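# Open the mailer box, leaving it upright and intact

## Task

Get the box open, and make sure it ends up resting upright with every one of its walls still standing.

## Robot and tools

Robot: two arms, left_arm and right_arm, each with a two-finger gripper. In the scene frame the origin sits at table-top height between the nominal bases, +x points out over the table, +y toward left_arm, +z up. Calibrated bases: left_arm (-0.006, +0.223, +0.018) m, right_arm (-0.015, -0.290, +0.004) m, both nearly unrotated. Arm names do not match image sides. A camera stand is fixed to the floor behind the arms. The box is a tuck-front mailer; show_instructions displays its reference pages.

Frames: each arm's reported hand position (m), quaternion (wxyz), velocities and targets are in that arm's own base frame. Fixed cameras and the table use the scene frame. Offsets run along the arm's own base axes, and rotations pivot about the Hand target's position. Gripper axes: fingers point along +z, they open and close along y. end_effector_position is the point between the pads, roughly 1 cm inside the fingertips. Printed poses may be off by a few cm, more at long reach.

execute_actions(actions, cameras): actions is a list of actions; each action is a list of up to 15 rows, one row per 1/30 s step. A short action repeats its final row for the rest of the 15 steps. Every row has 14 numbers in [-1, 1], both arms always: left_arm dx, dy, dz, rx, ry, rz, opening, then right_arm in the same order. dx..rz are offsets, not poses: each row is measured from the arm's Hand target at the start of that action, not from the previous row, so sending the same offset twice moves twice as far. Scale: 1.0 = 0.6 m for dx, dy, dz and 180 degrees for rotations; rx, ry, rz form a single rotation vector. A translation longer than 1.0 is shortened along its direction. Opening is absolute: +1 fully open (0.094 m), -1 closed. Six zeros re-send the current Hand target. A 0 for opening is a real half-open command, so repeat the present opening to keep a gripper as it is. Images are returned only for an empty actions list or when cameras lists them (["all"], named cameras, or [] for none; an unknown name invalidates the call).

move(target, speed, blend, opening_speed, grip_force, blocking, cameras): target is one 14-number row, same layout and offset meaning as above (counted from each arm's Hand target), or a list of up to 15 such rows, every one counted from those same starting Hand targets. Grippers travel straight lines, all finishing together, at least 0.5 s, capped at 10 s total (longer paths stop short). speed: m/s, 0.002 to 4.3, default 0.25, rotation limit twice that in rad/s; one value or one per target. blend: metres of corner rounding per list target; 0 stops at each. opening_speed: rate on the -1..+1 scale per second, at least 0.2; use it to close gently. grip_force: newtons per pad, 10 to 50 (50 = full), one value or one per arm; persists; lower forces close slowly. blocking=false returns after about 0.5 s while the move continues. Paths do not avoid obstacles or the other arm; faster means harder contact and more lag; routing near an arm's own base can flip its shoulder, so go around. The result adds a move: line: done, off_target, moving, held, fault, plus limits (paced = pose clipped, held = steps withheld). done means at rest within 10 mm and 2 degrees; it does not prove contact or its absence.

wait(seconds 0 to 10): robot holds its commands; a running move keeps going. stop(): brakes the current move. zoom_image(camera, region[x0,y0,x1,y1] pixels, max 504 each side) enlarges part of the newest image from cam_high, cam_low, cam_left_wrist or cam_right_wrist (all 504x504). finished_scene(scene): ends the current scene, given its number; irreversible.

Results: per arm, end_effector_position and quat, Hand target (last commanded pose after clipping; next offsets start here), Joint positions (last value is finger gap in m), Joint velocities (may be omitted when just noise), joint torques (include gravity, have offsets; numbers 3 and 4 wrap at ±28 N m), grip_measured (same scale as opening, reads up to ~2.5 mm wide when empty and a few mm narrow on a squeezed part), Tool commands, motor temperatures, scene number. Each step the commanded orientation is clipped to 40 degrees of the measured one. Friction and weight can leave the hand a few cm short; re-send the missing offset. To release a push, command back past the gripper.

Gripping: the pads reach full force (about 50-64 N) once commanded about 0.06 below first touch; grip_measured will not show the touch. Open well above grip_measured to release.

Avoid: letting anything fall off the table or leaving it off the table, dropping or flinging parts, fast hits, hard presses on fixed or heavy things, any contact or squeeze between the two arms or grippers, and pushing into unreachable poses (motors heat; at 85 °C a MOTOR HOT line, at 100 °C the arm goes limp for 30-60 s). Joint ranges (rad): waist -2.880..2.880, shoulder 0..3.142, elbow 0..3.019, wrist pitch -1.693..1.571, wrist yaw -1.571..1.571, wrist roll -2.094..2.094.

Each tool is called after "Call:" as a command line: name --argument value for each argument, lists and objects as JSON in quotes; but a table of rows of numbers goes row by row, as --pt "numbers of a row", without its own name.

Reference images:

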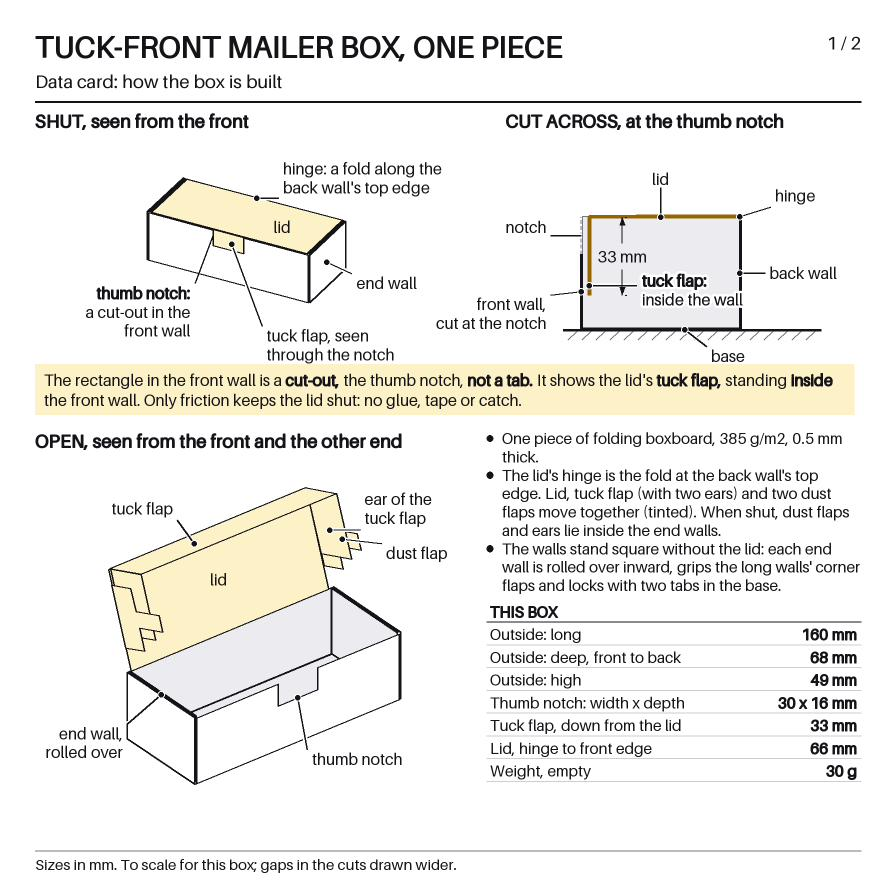

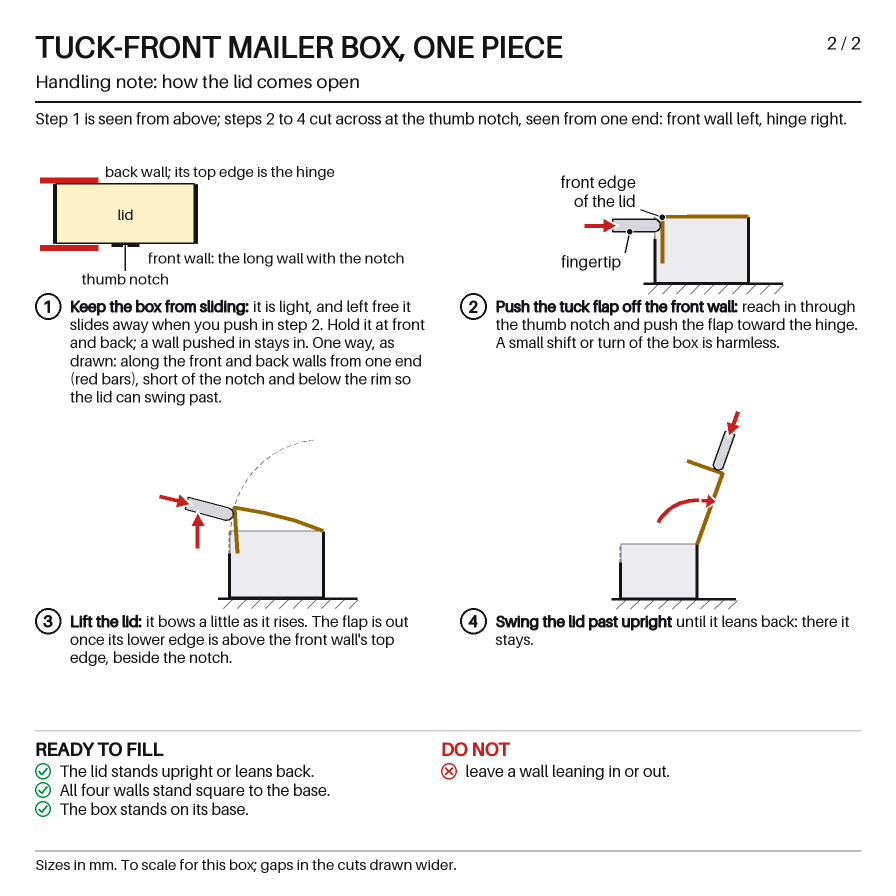

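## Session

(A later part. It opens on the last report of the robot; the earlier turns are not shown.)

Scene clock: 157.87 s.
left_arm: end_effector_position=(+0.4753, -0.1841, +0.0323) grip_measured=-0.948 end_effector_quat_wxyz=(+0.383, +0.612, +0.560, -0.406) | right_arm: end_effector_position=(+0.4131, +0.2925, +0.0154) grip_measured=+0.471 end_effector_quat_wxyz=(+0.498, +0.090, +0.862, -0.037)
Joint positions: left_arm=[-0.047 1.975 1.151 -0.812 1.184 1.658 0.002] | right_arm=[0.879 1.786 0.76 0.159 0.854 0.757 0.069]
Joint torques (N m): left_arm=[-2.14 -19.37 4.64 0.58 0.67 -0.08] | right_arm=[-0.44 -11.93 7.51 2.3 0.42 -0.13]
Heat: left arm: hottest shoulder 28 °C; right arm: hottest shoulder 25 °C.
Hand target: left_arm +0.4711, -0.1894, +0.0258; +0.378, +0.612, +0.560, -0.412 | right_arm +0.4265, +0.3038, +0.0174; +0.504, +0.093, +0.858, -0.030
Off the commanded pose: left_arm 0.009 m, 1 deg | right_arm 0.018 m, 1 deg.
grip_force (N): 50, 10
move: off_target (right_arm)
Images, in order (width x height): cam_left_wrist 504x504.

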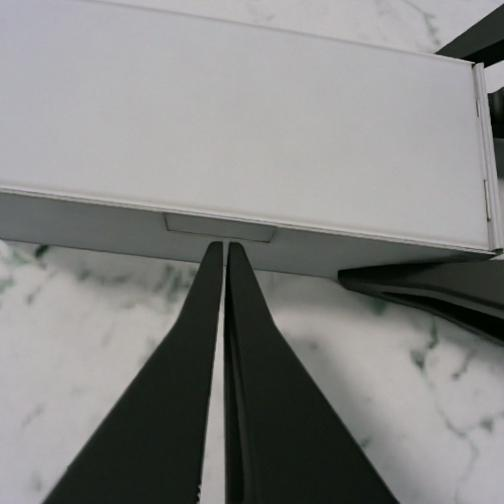

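Call:
move --target '[0.0, -0.004, -0.003, 0, 0, 0, -0.95, 0, 0, 0, 0, 0, 0, 0.43]' --speed 0.05 --cameras '["cam_left_wrist"]'

Scene clock: 159.60 s.
left_arm: end_effector_position=(+0.4770, -0.1857, +0.0322) grip_measured=-0.948 end_effector_quat_wxyz=(+0.385, +0.613, +0.559, -0.404) | right_arm: end_effector_position=(+0.4131, +0.2925, +0.0154) grip_measured=+0.471 end_effector_quat_wxyz=(+0.498, +0.090, +0.862, -0.037)
Joint positions: left_arm=[-0.05 1.975 1.151 -0.796 1.184 1.646 0.002] | right_arm=[0.879 1.786 0.76 0.159 0.854 0.757 0.069]
Joint torques (N m): left_arm=[-2.2 -19.14 4.44 0.69 0.68 -0.08] | right_arm=[-0.32 -11.99 7.51 2.29 0.42 -0.12]
Heat: left arm: hottest shoulder 28 °C; right arm: hottest shoulder 25 °C.
Hand target: left_arm +0.4710, -0.1920, +0.0240; +0.378, +0.612, +0.560, -0.412 | right_arm +0.4265, +0.3038, +0.0174; +0.504, +0.093, +0.858, -0.030
Off the commanded pose: left_arm 0.012 m, 1 deg | right_arm 0.018 m, 1 deg.
grip_force (N): 50, 10
move: off_target (left_arm, right_arm)
Images, in order (width x height): cam_left_wrist 504x504.

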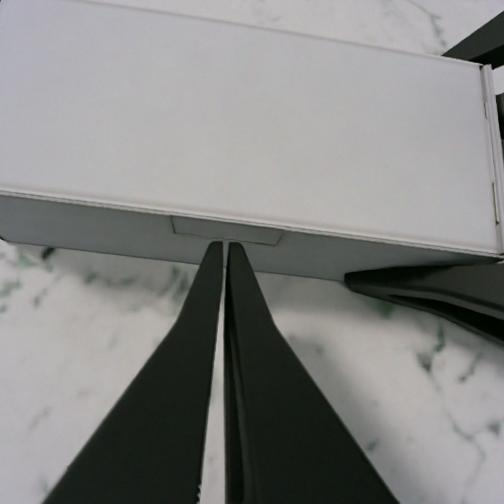

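Call:
move --pt "-0.002 0.012 -0.04 0 0 0 -0.95 0 0 0 0 0 0 0.43" --pt "-0.004 0.003 -0.005 0 0 0 -0.95 0 0 0 0 0 0 0.43" --speed 0.06 --cameras '["cam_left_wrist"]'

Scene clock: 163.83 s.
left_arm: end_effector_position=(+0.4761, -0.1856, +0.0181) grip_measured=-0.948 end_effector_quat_wxyz=(+0.383, +0.613, +0.559, -0.406) | right_arm: end_effector_position=(+0.4131, +0.2925, +0.0154) grip_measured=+0.471 end_effector_quat_wxyz=(+0.498, +0.090, +0.862, -0.037)
Joint positions: left_arm=[-0.05 2.005 1.151 -0.779 1.184 1.655 0.002] | right_arm=[0.879 1.786 0.76 0.159 0.854 0.757 0.069]
Joint torques (N m): left_arm=[-1.96 -21.77 3.77 -0.05 0.68 -0.08] | right_arm=[-0.38 -11.93 7.53 2.29 0.42 -0.12]
Heat: left arm: hottest shoulder 28 °C; right arm: hottest shoulder 25 °C.
Hand target: left_arm +0.4686, -0.1902, +0.0210; +0.378, +0.612, +0.560, -0.412 | right_arm +0.4265, +0.3038, +0.0174; +0.504, +0.093, +0.858, -0.030
Off the commanded pose: left_arm 0.009 m, 1 deg | right_arm 0.018 m, 1 deg.
grip_force (N): 50, 10
move: off_target (right_arm)
Images, in order (width x height): cam_left_wrist 504x504.

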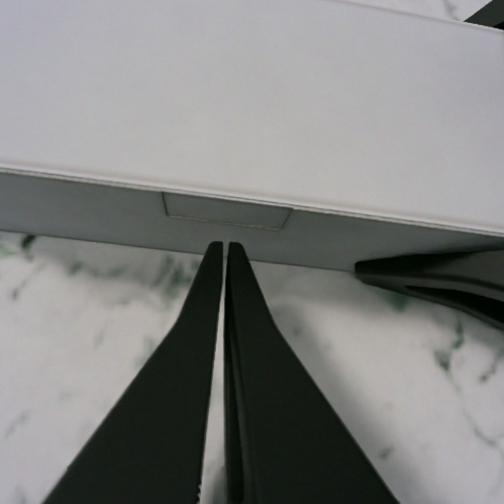

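Call:
move --target '[0.0, 0.004, 0.016, 0, 0, 0, -0.95, 0, 0, 0, 0, 0, 0, 0.43]' --speed 0.05 --cameras '["cam_left_wrist"]'

Scene clock: 166.87 s.
left_arm: end_effector_position=(+0.4746, -0.1856, +0.0279) grip_measured=-0.948 end_effector_quat_wxyz=(+0.381, +0.611, +0.561, -0.408) | right_arm: end_effector_position=(+0.4131, +0.2925, +0.0154) grip_measured=+0.471 end_effector_quat_wxyz=(+0.498, +0.090, +0.862, -0.037)
Joint positions: left_arm=[-0.05 1.984 1.151 -0.806 1.184 1.654 0.002] | right_arm=[0.879 1.786 0.76 0.159 0.854 0.757 0.069]
Joint torques (N m): left_arm=[-1.73 -21.3 4.22 -0.25 0.66 0.02] | right_arm=[-0.44 -12.04 7.53 2.26 0.42 -0.13]
Heat: left arm: hottest shoulder 29 °C; right arm: hottest shoulder 25 °C.
Hand target: left_arm +0.4686, -0.1878, +0.0306; +0.378, +0.612, +0.560, -0.412 | right_arm +0.4265, +0.3038, +0.0174; +0.504, +0.093, +0.858, -0.030
Off the commanded pose: left_arm 0.007 m, 1 deg | right_arm 0.018 m, 1 deg.
grip_force (N): 50, 10
move: off_target (right_arm)
Images, in order (width x height): cam_left_wrist 504x504.

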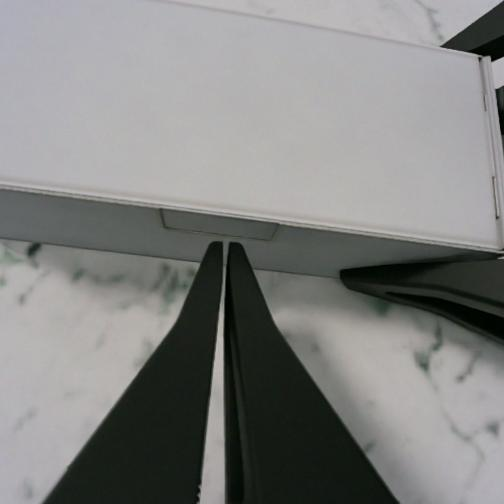

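Call:
move --target '[-0.003, -0.029, 0.0, 0, 0, 0, -0.95, 0, 0, 0, 0, 0, 0, 0.43]' --speed 0.05 --cameras '["cam_left_wrist", "cam_right_wrist"]'

Scene clock: 170.33 s.
left_arm: end_effector_position=(+0.4733, -0.1944, +0.0272) grip_measured=-0.948 end_effector_quat_wxyz=(+0.380, +0.606, +0.567, -0.409) | right_arm: end_effector_position=(+0.4141, +0.2908, +0.0155) grip_measured=+0.469 end_effector_quat_wxyz=(+0.499, +0.092, +0.861, -0.039)
Joint positions: left_arm=[-0.068 1.974 1.129 -0.734 1.185 1.575 0.002] | right_arm=[0.876 1.787 0.76 0.159 0.857 0.757 0.069]
Joint torques (N m): left_arm=[-2.9 -21.3 4.14 0.77 0.7 -0.07] | right_arm=[-0.15 -11.99 7.51 2.28 0.31 -0.13]
Heat: left arm: hottest shoulder 29 °C; right arm: hottest shoulder 25 °C.
Hand target: left_arm +0.4667, -0.2051, +0.0304; +0.378, +0.612, +0.560, -0.412 | right_arm +0.4266, +0.3037, +0.0174; +0.504, +0.094, +0.858, -0.030
Off the commanded pose: left_arm 0.013 m, 1 deg | right_arm 0.018 m, 1 deg.
grip_force (N): 50, 10
move: off_target (left_arm, right_arm)
Images, in order (width x height): cam_left_wrist 504x504, cam_right_wrist 504x504.

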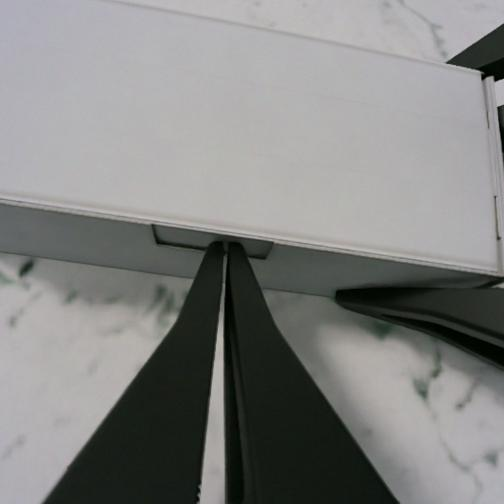

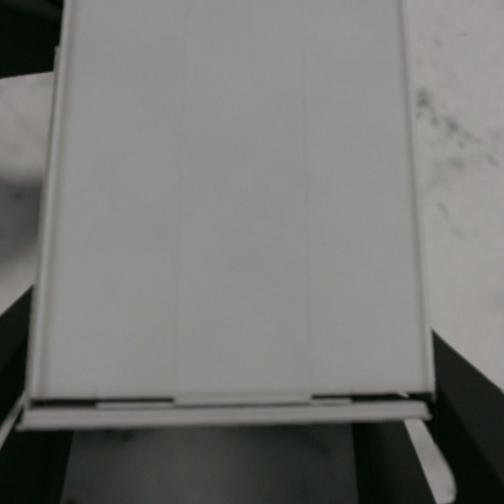

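Call:
zoom_image --camera "cam_left_wrist" --region '[130, 190, 310, 320]'

Scaled by 2.800.

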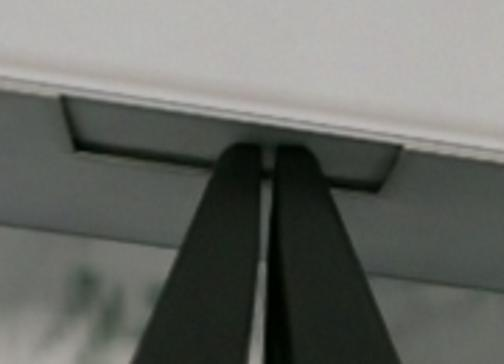

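Call:
move --target '[-0.002, -0.014, 0.0, 0, 0, 0, -0.95, 0, 0, 0, 0, 0, 0, 0.43]' --speed 0.05 --cameras '["cam_left_wrist", "cam_right_wrist"]'

Call:
zoom_image --camera "cam_left_wrist" --region '[130, 190, 310, 320]'

Scene clock: 179.03 s.
left_arm: end_effector_position=(+0.4748, -0.1982, +0.0270) grip_measured=-0.948 end_effector_quat_wxyz=(+0.382, +0.604, +0.569, -0.407) | right_arm: end_effector_position=(+0.4155, +0.2885, +0.0156) grip_measured=+0.469 end_effector_quat_wxyz=(+0.499, +0.094, +0.860, -0.041)
Joint positions: left_arm=[-0.076 1.968 1.119 -0.683 1.185 1.528 0.002] | right_arm=[0.872 1.787 0.76 0.159 0.86 0.757 0.069]
Joint torques (N m): left_arm=[-3.6 -21.36 4.11 0.84 0.67 -0.09] | right_arm=[0.21 -12.04 7.49 2.26 0.19 -0.13]
Heat: left arm: hottest shoulder 29 °C; right arm: hottest elbow 26 °C.
Hand target: left_arm +0.4656, -0.2134, +0.0304; +0.378, +0.612, +0.560, -0.412 | right_arm +0.4265, +0.3038, +0.0174; +0.504, +0.093, +0.858, -0.030
Off the commanded pose: left_arm 0.018 m, 2 deg | right_arm 0.019 m, 1 deg.
grip_force (N): 50, 10
move: off_target (left_arm, right_arm)
Images, in order (width x height): cam_left_wrist 504x504, cam_right_wrist 504x504.

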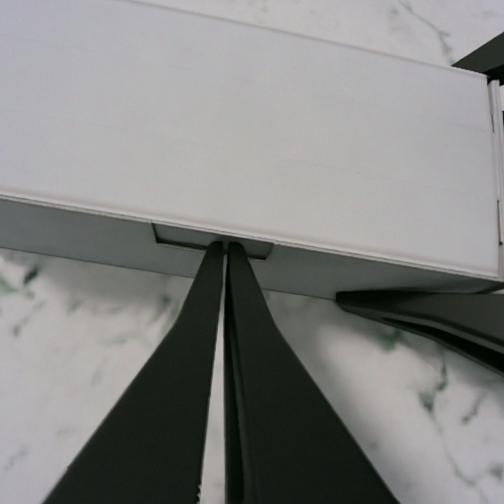

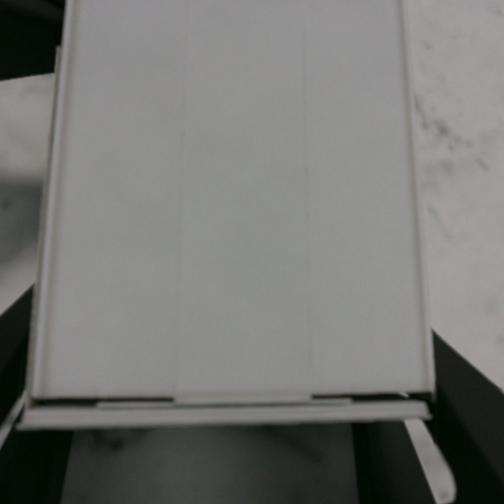

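Scaled by 2.800.

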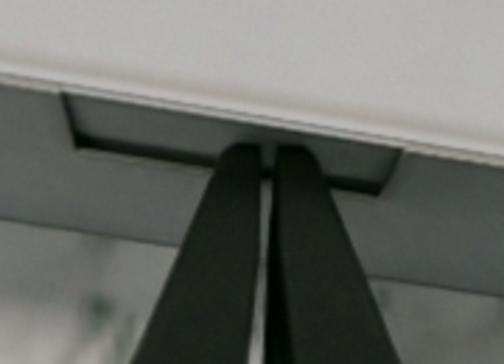

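Call:
move --target '[0.0, -0.008, 0.025, 0, 0, 0, -0.95, 0, 0, 0, 0, 0, 0, 0.43]' --speed 0.04 --cameras '["cam_left_wrist", "cam_right_wrist", "cam_low"]'

Call:
zoom_image --camera "cam_left_wrist" --region '[130, 190, 310, 320]'

Call:
zoom_image --camera "cam_low" --region '[260, 180, 390, 270]'

Scene clock: 185.63 s.
left_arm: end_effector_position=(+0.4764, -0.2009, +0.0391) grip_measured=-0.948 end_effector_quat_wxyz=(+0.383, +0.604, +0.571, -0.404) | right_arm: end_effector_position=(+0.4166, +0.2864, +0.0158) grip_measured=+0.469 end_effector_quat_wxyz=(+0.500, +0.097, +0.859, -0.043)
Joint positions: left_arm=[-0.082 1.941 1.119 -0.683 1.18 1.502 0.002] | right_arm=[0.868 1.788 0.76 0.159 0.864 0.758 0.069]
Joint torques (N m): left_arm=[-3.84 -21.66 4.36 0.44 0.84 -0.08] | right_arm=[0.62 -11.99 7.46 2.28 0.03 -0.13]
Heat: left arm: hottest shoulder 29 °C; right arm: hottest elbow 26 °C.
Hand target: left_arm +0.4656, -0.2182, +0.0455; +0.378, +0.612, +0.560, -0.412 | right_arm +0.4265, +0.3038, +0.0173; +0.504, +0.093, +0.858, -0.030
Off the commanded pose: left_arm 0.021 m, 2 deg | right_arm 0.020 m, 2 deg.
grip_force (N): 50, 10
move: off_target (left_arm, right_arm)
Images, in order (width x height): cam_low 504x504, cam_left_wrist 504x504, cam_right_wrist 504x504.

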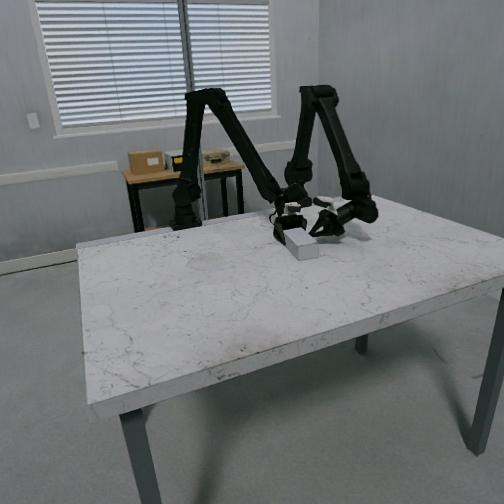

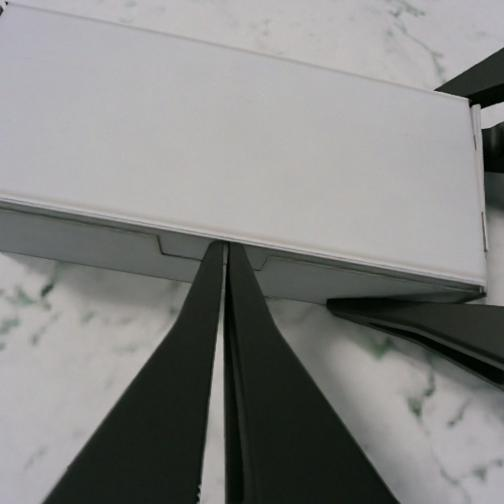

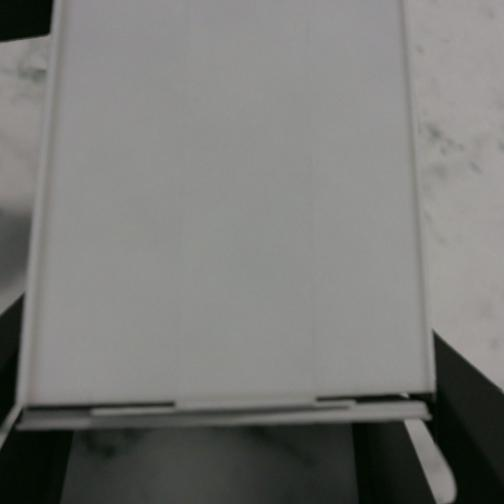

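Scaled by 2.800.

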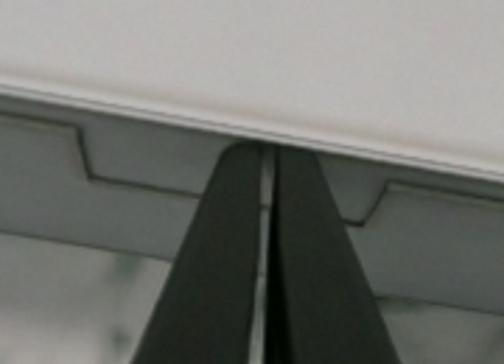

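Scaled by 3.877.

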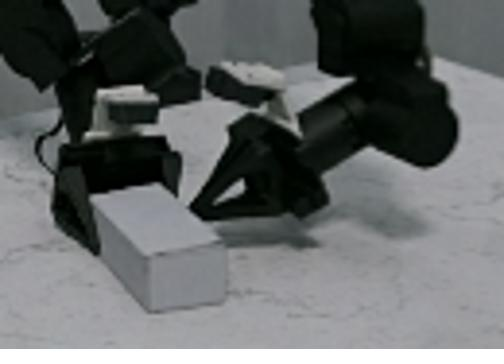

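Call:
move --target '[0.0, -0.012, 0.014, 0, 0, 0, -0.95, 0, 0, 0, 0, 0, 0, 0.43]' --speed 0.05 --cameras '["cam_left_wrist", "cam_right_wrist", "cam_low"]'

Call:
zoom_image --camera "cam_left_wrist" --region '[130, 190, 310, 320]'

Call:
zoom_image --camera "cam_low" --region '[260, 180, 390, 270]'

Scene clock: 194.53 s.
left_arm: end_effector_position=(+0.4708, -0.2233, +0.0540) grip_measured=-0.948 end_effector_quat_wxyz=(+0.379, +0.612, +0.560, -0.410) | right_arm: end_effector_position=(+0.4178, +0.2877, +0.0154) grip_measured=+0.468 end_effector_quat_wxyz=(+0.498, +0.096, +0.861, -0.040)
Joint positions: left_arm=[-0.128 1.91 1.119 -0.671 1.182 1.46 0.002] | right_arm=[0.866 1.789 0.763 0.159 0.855 0.757 0.069]
Joint torques (N m): left_arm=[-1.73 -20.42 4.42 0.96 0.68 -0.07] | right_arm=[0.91 -12.1 7.3 2.28 0.39 -0.12]
Heat: left arm: hottest shoulder 29 °C; right arm: hottest elbow 26 °C.
Hand target: left_arm +0.4656, -0.2255, +0.0540; +0.378, +0.612, +0.560, -0.412 | right_arm +0.4265, +0.3038, +0.0173; +0.504, +0.093, +0.858, -0.030
Off the commanded pose: left_arm 0.006 m, 0 deg | right_arm 0.018 m, 1 deg.
grip_force (N): 50, 10
move: off_target (right_arm)
Images, in order (width x height): cam_low 504x504, cam_left_wrist 504x504, cam_right_wrist 504x504.

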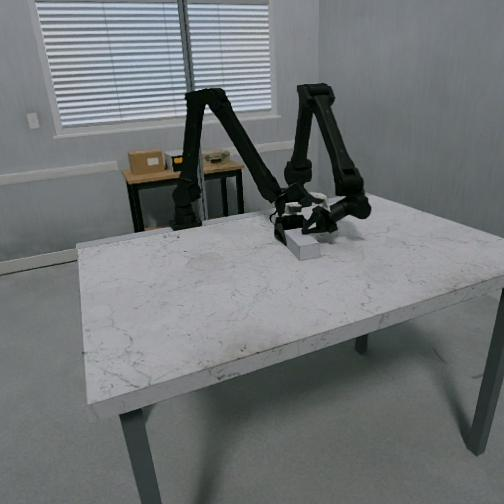

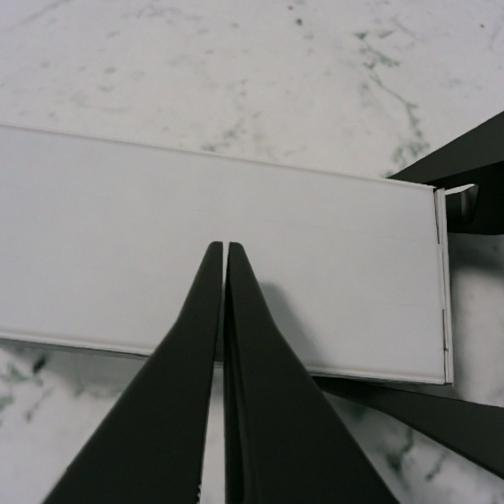

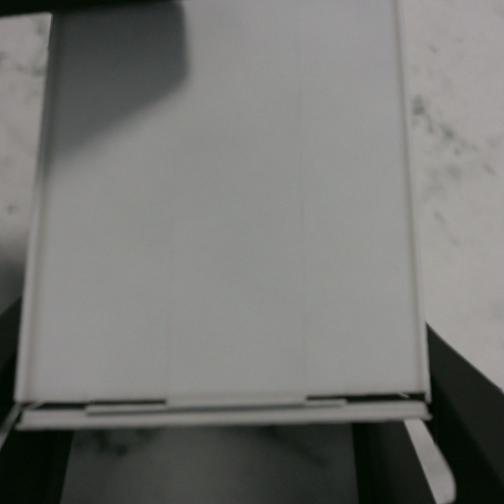

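Scaled by 2.800.

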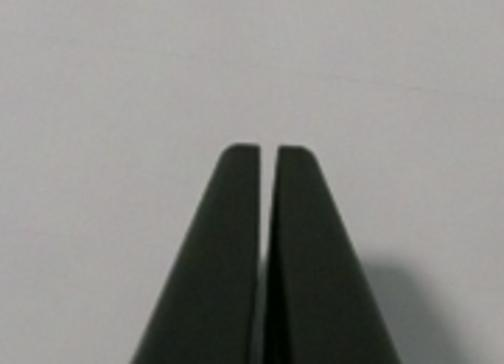

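Scaled by 3.877.

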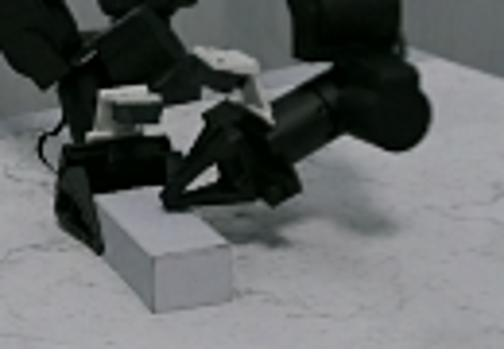

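Call:
move --pt "0.0 0.01 0.05 0 0 0 -0.95 0 0 0 0 0 0 0.43" --pt "0.01 0.15 0.05 0.0483 0.4608 0.1786 -0.95 0 0 0 0 0 0 0.43" --speed 0.25 --blend '[0.02, 0]' --cameras '["all"]'

Scene clock: 223.37 s.
left_arm: end_effector_position=(+0.4580, -0.1414, +0.0895) grip_measured=-0.948 end_effector_quat_wxyz=(-0.032, +0.059, +0.826, -0.559) | right_arm: end_effector_position=(+0.4178, +0.2877, +0.0154) grip_measured=+0.468 end_effector_quat_wxyz=(+0.498, +0.096, +0.861, -0.040)
Joint positions: left_arm=[0.04 1.912 1.225 -1.281 1.156 0.444 0.002] | right_arm=[0.866 1.789 0.763 0.159 0.855 0.757 0.069]
Joint torques (N m): left_arm=[-0.44 -16.91 8.39 -0.7 0.35 -0.03] | right_arm=[0.85 -12.16 7.31 2.28 0.39 -0.12]
Motor temperatures (°C): left_arm=[23 31 24 22 21 20 19] | right_arm=[20 24 27 23 19 20 18]
Heat: left arm: hottest shoulder 31 °C; right arm: hottest elbow 27 °C.
Hand target: left_arm +0.4716, -0.1356, +0.0839; -0.034, +0.050, +0.827, -0.558 | right_arm +0.4265, +0.3038, +0.0173; +0.504, +0.093, +0.858, -0.030
Off the commanded pose: left_arm 0.016 m, 1 deg | right_arm 0.018 m, 1 deg.
grip_force (N): 50, 10
move: off_target (left_arm, right_arm); blend cut to 0.0153 m at target 1

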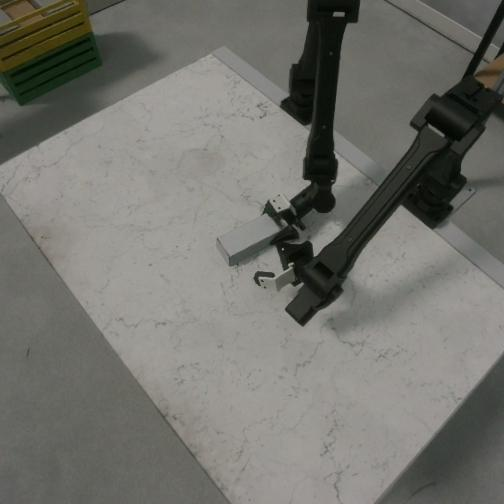

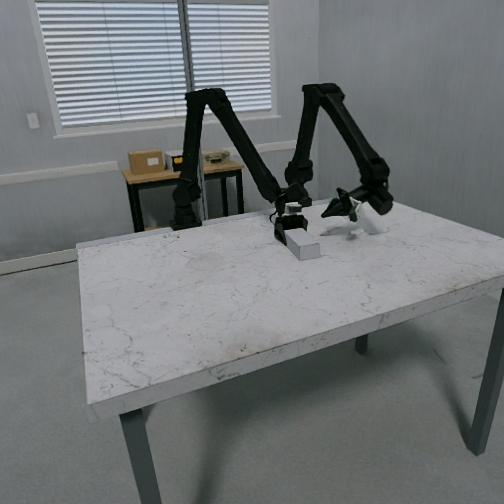

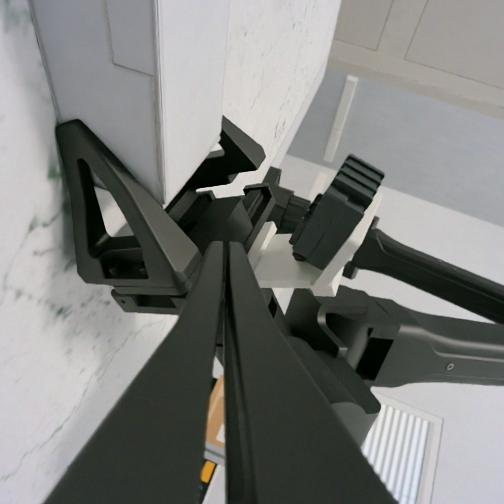

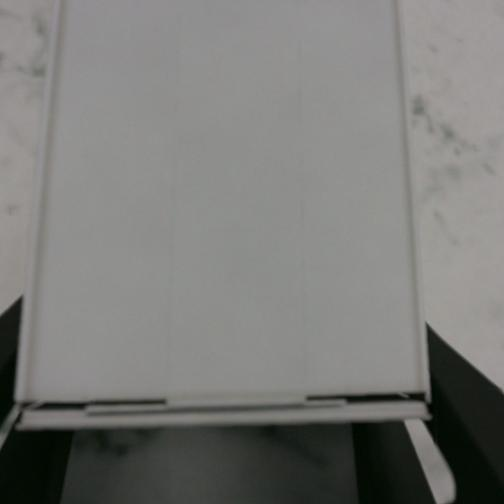

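Call:
move --target '[0.0333, -0.0693, -0.0742, 0, 0, 0, -0.5, 0, 0, 0, 0, 0, 0, 0.43]' --speed 0.15 --cameras '["cam_left_wrist", "cam_low"]'

Call:
zoom_image --camera "cam_low" --region '[260, 180, 390, 270]'

Scene clock: 232.60 s.
left_arm: end_effector_position=(+0.4788, -0.1742, +0.0435) grip_measured=-0.502 end_effector_quat_wxyz=(-0.038, +0.047, +0.828, -0.558) | right_arm: end_effector_position=(+0.4178, +0.2877, +0.0154) grip_measured=+0.468 end_effector_quat_wxyz=(+0.498, +0.096, +0.861, -0.040)
Joint positions: left_arm=[-0.027 2.003 1.234 -1.04 1.175 0.246 0.023] | right_arm=[0.866 1.789 0.763 0.159 0.855 0.757 0.069]
Joint torques (N m): left_arm=[-1.61 -18.61 7.9 0.42 0.63 -0.02] | right_arm=[0.73 -12.22 7.32 2.26 0.39 -0.12]
Heat: left arm: hottest shoulder 31 °C; right arm: hottest elbow 28 °C.
Hand target: left_arm +0.4917, -0.1770, +0.0394; -0.034, +0.050, +0.828, -0.558 | right_arm +0.4265, +0.3038, +0.0173; +0.504, +0.093, +0.858, -0.030
Off the commanded pose: left_arm 0.014 m, 1 deg | right_arm 0.018 m, 1 deg.
grip_force (N): 50, 10
move: off_target (left_arm, right_arm)
Images, in order (width x height): cam_low 504x504, cam_left_wrist 504x504.

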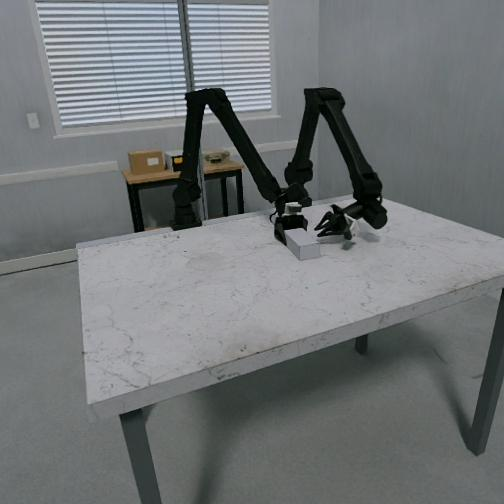

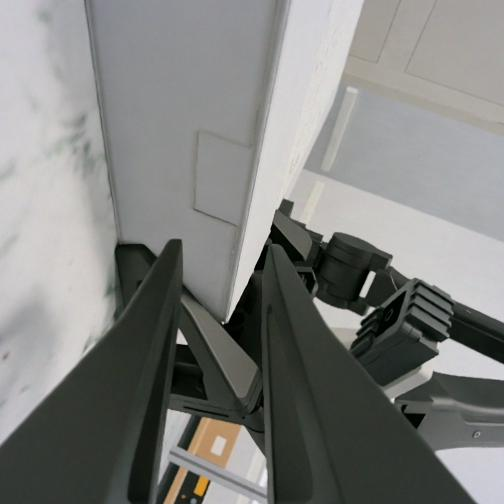

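Scaled by 3.877.

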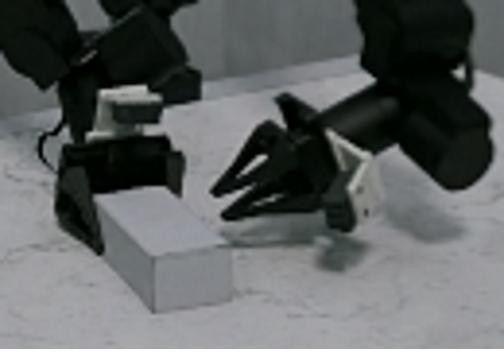

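Call:
move --target '[-0.006, -0.0417, -0.009, 0, 0, 0, -0.5, 0, 0, 0, 0, 0, 0, 0.43]' --speed 0.1 --cameras '["cam_left_wrist"]'

Scene clock: 238.70 s.
left_arm: end_effector_position=(+0.4899, -0.1983, +0.0414) grip_measured=-0.502 end_effector_quat_wxyz=(-0.028, +0.053, +0.828, -0.558) | right_arm: end_effector_position=(+0.4178, +0.2877, +0.0154) grip_measured=+0.468 end_effector_quat_wxyz=(+0.498, +0.096, +0.861, -0.040)
Joint positions: left_arm=[-0.074 2.003 1.234 -0.899 1.183 0.118 0.023] | right_arm=[0.866 1.789 0.763 0.159 0.855 0.757 0.069]
Joint torques (N m): left_arm=[-1.79 -20.01 5.34 0.65 0.64 -0.03] | right_arm=[0.79 -12.1 7.3 2.26 0.4 -0.12]
Heat: left arm: hottest shoulder 30 °C; right arm: hottest elbow 28 °C.
Hand target: left_arm +0.4881, -0.2020, +0.0340; -0.034, +0.050, +0.828, -0.558 | right_arm +0.4265, +0.3038, +0.0173; +0.504, +0.093, +0.858, -0.030
Off the commanded pose: left_arm 0.008 m, 1 deg | right_arm 0.018 m, 1 deg.
grip_force (N): 50, 10
move: off_target (right_arm)
Images, in order (width x height): cam_left_wrist 504x504.

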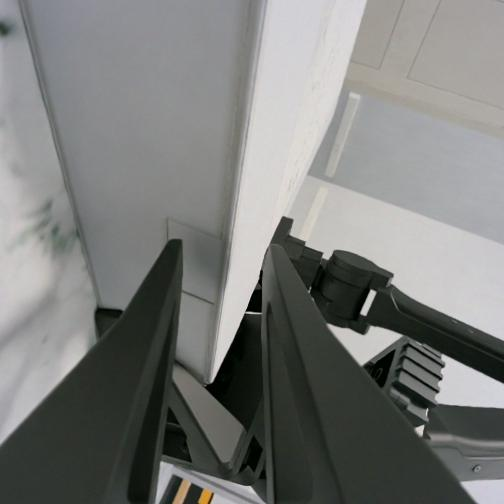

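Call:
move --target '[-0.031, 0.0, -0.002, 0, 0, 0, -0.5, 0, 0, 0, 0, 0, 0, 0.43]' --speed 0.1 --cameras '["cam_left_wrist"]'

Scene clock: 241.57 s.
left_arm: end_effector_position=(+0.4741, -0.1972, +0.0301) grip_measured=-0.502 end_effector_quat_wxyz=(-0.033, +0.047, +0.828, -0.558) | right_arm: end_effector_position=(+0.4178, +0.2877, +0.0154) grip_measured=+0.468 end_effector_quat_wxyz=(+0.498, +0.096, +0.861, -0.040)
Joint positions: left_arm=[-0.074 1.997 1.181 -0.859 1.185 0.11 0.023] | right_arm=[0.866 1.789 0.763 0.159 0.855 0.757 0.069]
Joint torques (N m): left_arm=[-1.9 -21.83 4.15 0.69 0.6 -0.01] | right_arm=[0.79 -12.16 7.31 2.26 0.38 -0.12]
Heat: left arm: hottest shoulder 30 °C; right arm: hottest elbow 28 °C.
Hand target: left_arm +0.4693, -0.2020, +0.0327; -0.035, +0.050, +0.828, -0.558 | right_arm +0.4265, +0.3038, +0.0173; +0.504, +0.093, +0.858, -0.030
Off the commanded pose: left_arm 0.007 m, 0 deg | right_arm 0.018 m, 1 deg.
grip_force (N): 50, 10
move: off_target (right_arm)
Images, in order (width x height): cam_left_wrist 504x504.

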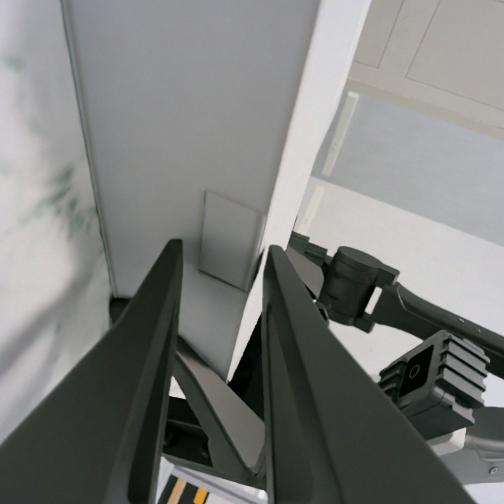

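Call:
move --target '[0.0, 0.0, 0.0163, 0, 0, 0, -0.5, 0, 0, 0, 0, 0, 0, 0.43]' --speed 0.1 --cameras '["cam_left_wrist"]'

Scene clock: 243.57 s.
left_arm: end_effector_position=(+0.4762, -0.1974, +0.0401) grip_measured=-0.502 end_effector_quat_wxyz=(-0.025, +0.052, +0.828, -0.558) | right_arm: end_effector_position=(+0.4178, +0.2877, +0.0154) grip_measured=+0.468 end_effector_quat_wxyz=(+0.498, +0.096, +0.861, -0.040)
Joint positions: left_arm=[-0.074 1.976 1.181 -0.859 1.185 0.108 0.023] | right_arm=[0.866 1.789 0.763 0.159 0.855 0.757 0.069]
Joint torques (N m): left_arm=[-1.96 -21.54 4.56 -0.23 0.6 -0.04] | right_arm=[0.79 -12.1 7.3 2.25 0.39 -0.12]
Heat: left arm: hottest shoulder 30 °C; right arm: hottest elbow 28 °C.
Hand target: left_arm +0.4695, -0.2020, +0.0425; -0.034, +0.050, +0.828, -0.558 | right_arm +0.4265, +0.3038, +0.0173; +0.504, +0.093, +0.858, -0.030
Off the commanded pose: left_arm 0.009 m, 1 deg | right_arm 0.018 m, 1 deg.
grip_force (N): 50, 10
move: off_target (right_arm)
Images, in order (width x height): cam_left_wrist 504x504.

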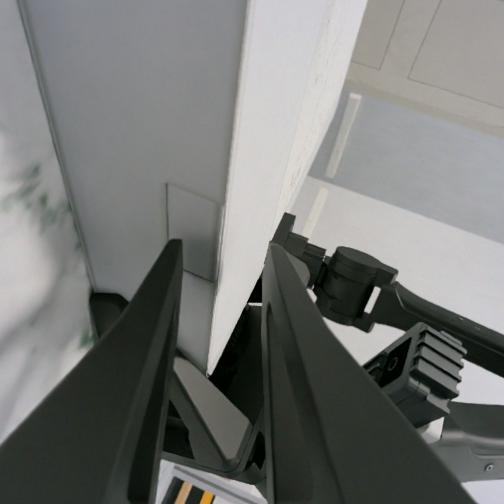

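Call:
move --target '[-0.005, -0.016, 0.0, 0, 0, 0, -0.5, 0, 0, 0, 0, 0, 0, 0.43]' --speed 0.06 --cameras '["cam_left_wrist"]'

Scene clock: 249.60 s.
left_arm: end_effector_position=(+0.4734, -0.2032, +0.0401) grip_measured=-0.502 end_effector_quat_wxyz=(-0.030, +0.044, +0.828, -0.558) | right_arm: end_effector_position=(+0.4178, +0.2877, +0.0154) grip_measured=+0.468 end_effector_quat_wxyz=(+0.498, +0.096, +0.861, -0.040)
Joint positions: left_arm=[-0.086 1.967 1.167 -0.824 1.185 0.057 0.023] | right_arm=[0.866 1.789 0.763 0.159 0.855 0.757 0.069]
Joint torques (N m): left_arm=[-2.49 -21.83 4.26 0.72 0.67 -0.06] | right_arm=[0.79 -12.16 7.31 2.29 0.38 -0.12]
Heat: left arm: hottest shoulder 31 °C; right arm: hottest elbow 28 °C.
Hand target: left_arm +0.4665, -0.2116, +0.0426; -0.034, +0.050, +0.828, -0.558 | right_arm +0.4265, +0.3038, +0.0173; +0.504, +0.093, +0.858, -0.030
Off the commanded pose: left_arm 0.011 m, 1 deg | right_arm 0.018 m, 1 deg.
grip_force (N): 50, 10
move: off_target (left_arm, right_arm)
Images, in order (width x height): cam_left_wrist 504x504.

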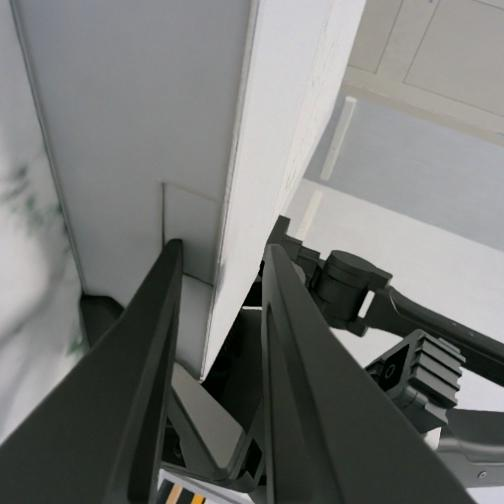

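Call:
move --target '[-0.004, -0.026, 0.0, 0, 0, 0, -0.5, 0, 0, 0, 0, 0, 0, 0.43]' --speed 0.06 --cameras '["cam_left_wrist", "cam_right_wrist"]'

Call:
zoom_image --camera "cam_left_wrist" --region '[100, 130, 320, 330]'

Scene clock: 251.90 s.
left_arm: end_effector_position=(+0.4743, -0.2087, +0.0397) grip_measured=-0.502 end_effector_quat_wxyz=(-0.027, +0.035, +0.829, -0.557) | right_arm: end_effector_position=(+0.4185, +0.2857, +0.0157) grip_measured=+0.468 end_effector_quat_wxyz=(+0.500, +0.098, +0.859, -0.044)
Joint positions: left_arm=[-0.097 1.955 1.144 -0.742 1.184 -0.025 0.023] | right_arm=[0.864 1.79 0.763 0.159 0.864 0.757 0.069]
Joint torques (N m): left_arm=[-4.13 -21.48 4.45 0.95 0.69 -0.02] | right_arm=[1.03 -12.22 7.27 2.26 0.03 -0.12]
Heat: left arm: hottest shoulder 31 °C; right arm: hottest elbow 28 °C.
Hand target: left_arm +0.4641, -0.2272, +0.0426; -0.034, +0.050, +0.827, -0.558 | right_arm +0.4265, +0.3038, +0.0173; +0.504, +0.093, +0.858, -0.030
Off the commanded pose: left_arm 0.021 m, 2 deg | right_arm 0.020 m, 2 deg.
grip_force (N): 50, 10
move: off_target (left_arm, right_arm)
Images, in order (width x height): cam_left_wrist 504x504, cam_right_wrist 504x504.

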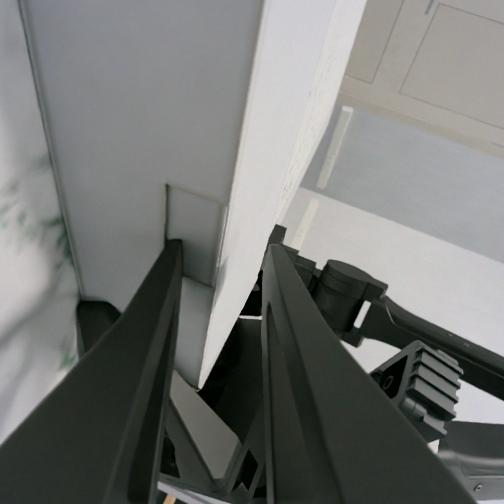

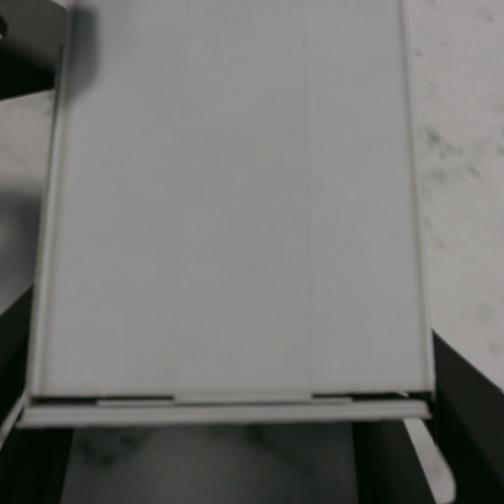

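Scaled by 2.291.

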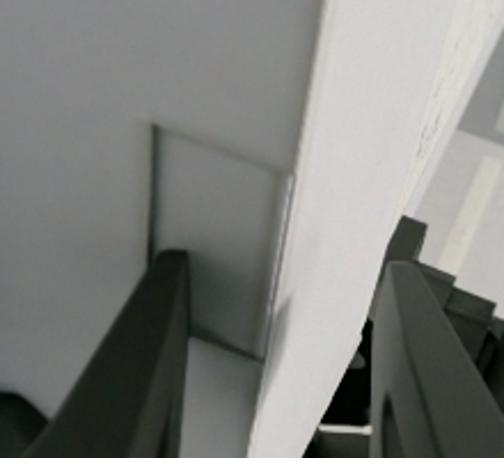

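Call:
move --target '[-0.003, -0.018, 0.0, 0, 0, 0, -0.5, 0, 0, 0, 0, 0, 0, 0.43]' --speed 0.06 --cameras '["cam_left_wrist", "cam_right_wrist"]'

Call:
zoom_image --camera "cam_left_wrist" --region '[100, 130, 320, 330]'

Scene clock: 257.70 s.
left_arm: end_effector_position=(+0.4772, -0.2149, +0.0404) grip_measured=-0.502 end_effector_quat_wxyz=(-0.020, +0.034, +0.830, -0.556) | right_arm: end_effector_position=(+0.4195, +0.2836, +0.0158) grip_measured=+0.459 end_effector_quat_wxyz=(+0.501, +0.102, +0.858, -0.046)
Joint positions: left_arm=[-0.11 1.947 1.134 -0.678 1.178 -0.081 0.023] | right_arm=[0.861 1.791 0.763 0.159 0.869 0.76 0.069]
Joint torques (N m): left_arm=[-4.72 -21.36 4.22 0.87 0.85 -0.03] | right_arm=[1.26 -12.28 7.24 2.26 -0.19 -0.15]
Heat: left arm: hottest shoulder 31 °C; right arm: hottest elbow 28 °C.
Hand target: left_arm +0.4622, -0.2381, +0.0426; -0.034, +0.050, +0.828, -0.558 | right_arm +0.4265, +0.3038, +0.0173; +0.504, +0.093, +0.858, -0.030
Off the commanded pose: left_arm 0.028 m, 3 deg | right_arm 0.021 m, 2 deg.
grip_force (N): 50, 10
move: off_target (left_arm, right_arm)
Images, in order (width x height): cam_left_wrist 504x504, cam_right_wrist 504x504.

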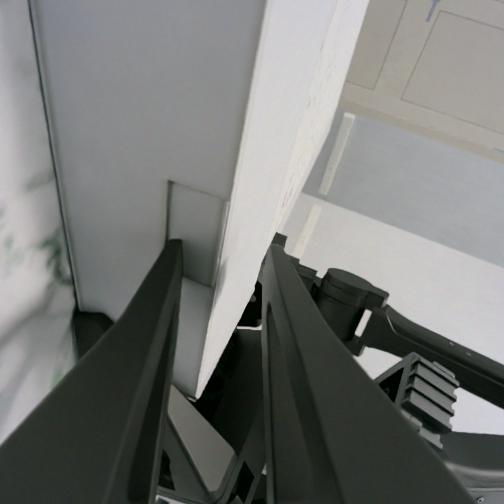

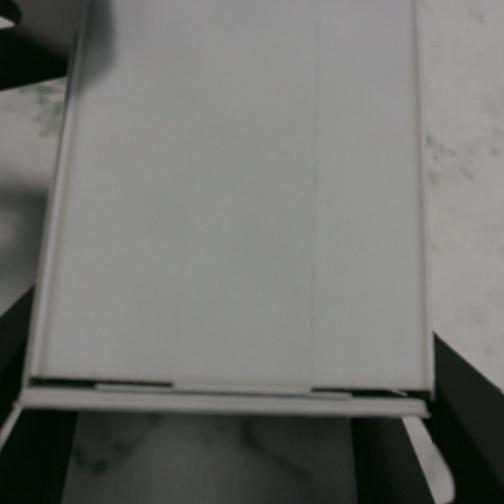

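Scaled by 2.291.

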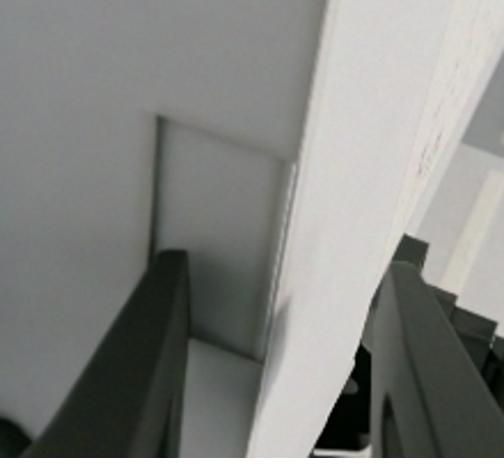

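Call:
move --target '[0.0, -0.004, 0.022, 0, 0, 0, -0.5, 0, 0, 0, 0, 0, 0, 0.43]' --speed 0.04 --cameras '["cam_left_wrist", "cam_right_wrist"]'

Call:
zoom_image --camera "cam_left_wrist" --region '[100, 130, 320, 330]'

Scene clock: 262.10 s.
left_arm: end_effector_position=(+0.4782, -0.2166, +0.0487) grip_measured=-0.502 end_effector_quat_wxyz=(-0.016, +0.035, +0.832, -0.553) | right_arm: end_effector_position=(+0.4203, +0.2820, +0.0162) grip_measured=+0.459 end_effector_quat_wxyz=(+0.502, +0.105, +0.857, -0.047)
Joint positions: left_arm=[-0.114 1.927 1.134 -0.677 1.171 -0.096 0.023] | right_arm=[0.858 1.791 0.763 0.159 0.872 0.764 0.069]
Joint torques (N m): left_arm=[-4.72 -21.71 4.63 0.17 1.13 -0.07] | right_arm=[1.44 -12.4 7.2 2.26 -0.34 -0.18]
Heat: left arm: hottest shoulder 31 °C; right arm: hottest elbow 28 °C.
Hand target: left_arm +0.4623, -0.2405, +0.0558; -0.034, +0.050, +0.828, -0.558 | right_arm +0.4266, +0.3037, +0.0173; +0.504, +0.093, +0.858, -0.030
Off the commanded pose: left_arm 0.030 m, 3 deg | right_arm 0.023 m, 2 deg.
grip_force (N): 50, 10
move: off_target (left_arm, right_arm)
Images, in order (width x height): cam_left_wrist 504x504, cam_right_wrist 504x504.

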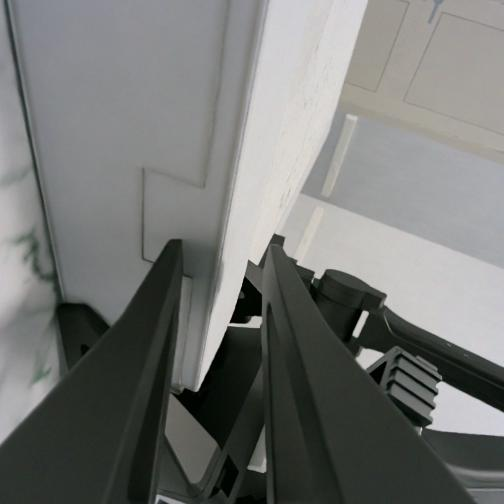

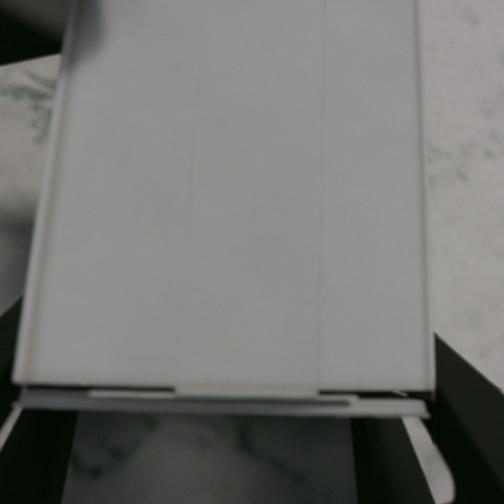

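Scaled by 2.291.

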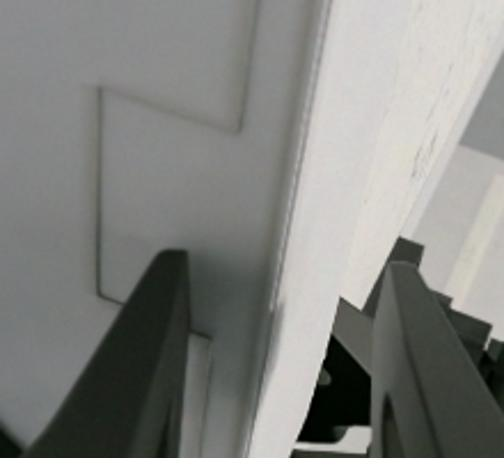

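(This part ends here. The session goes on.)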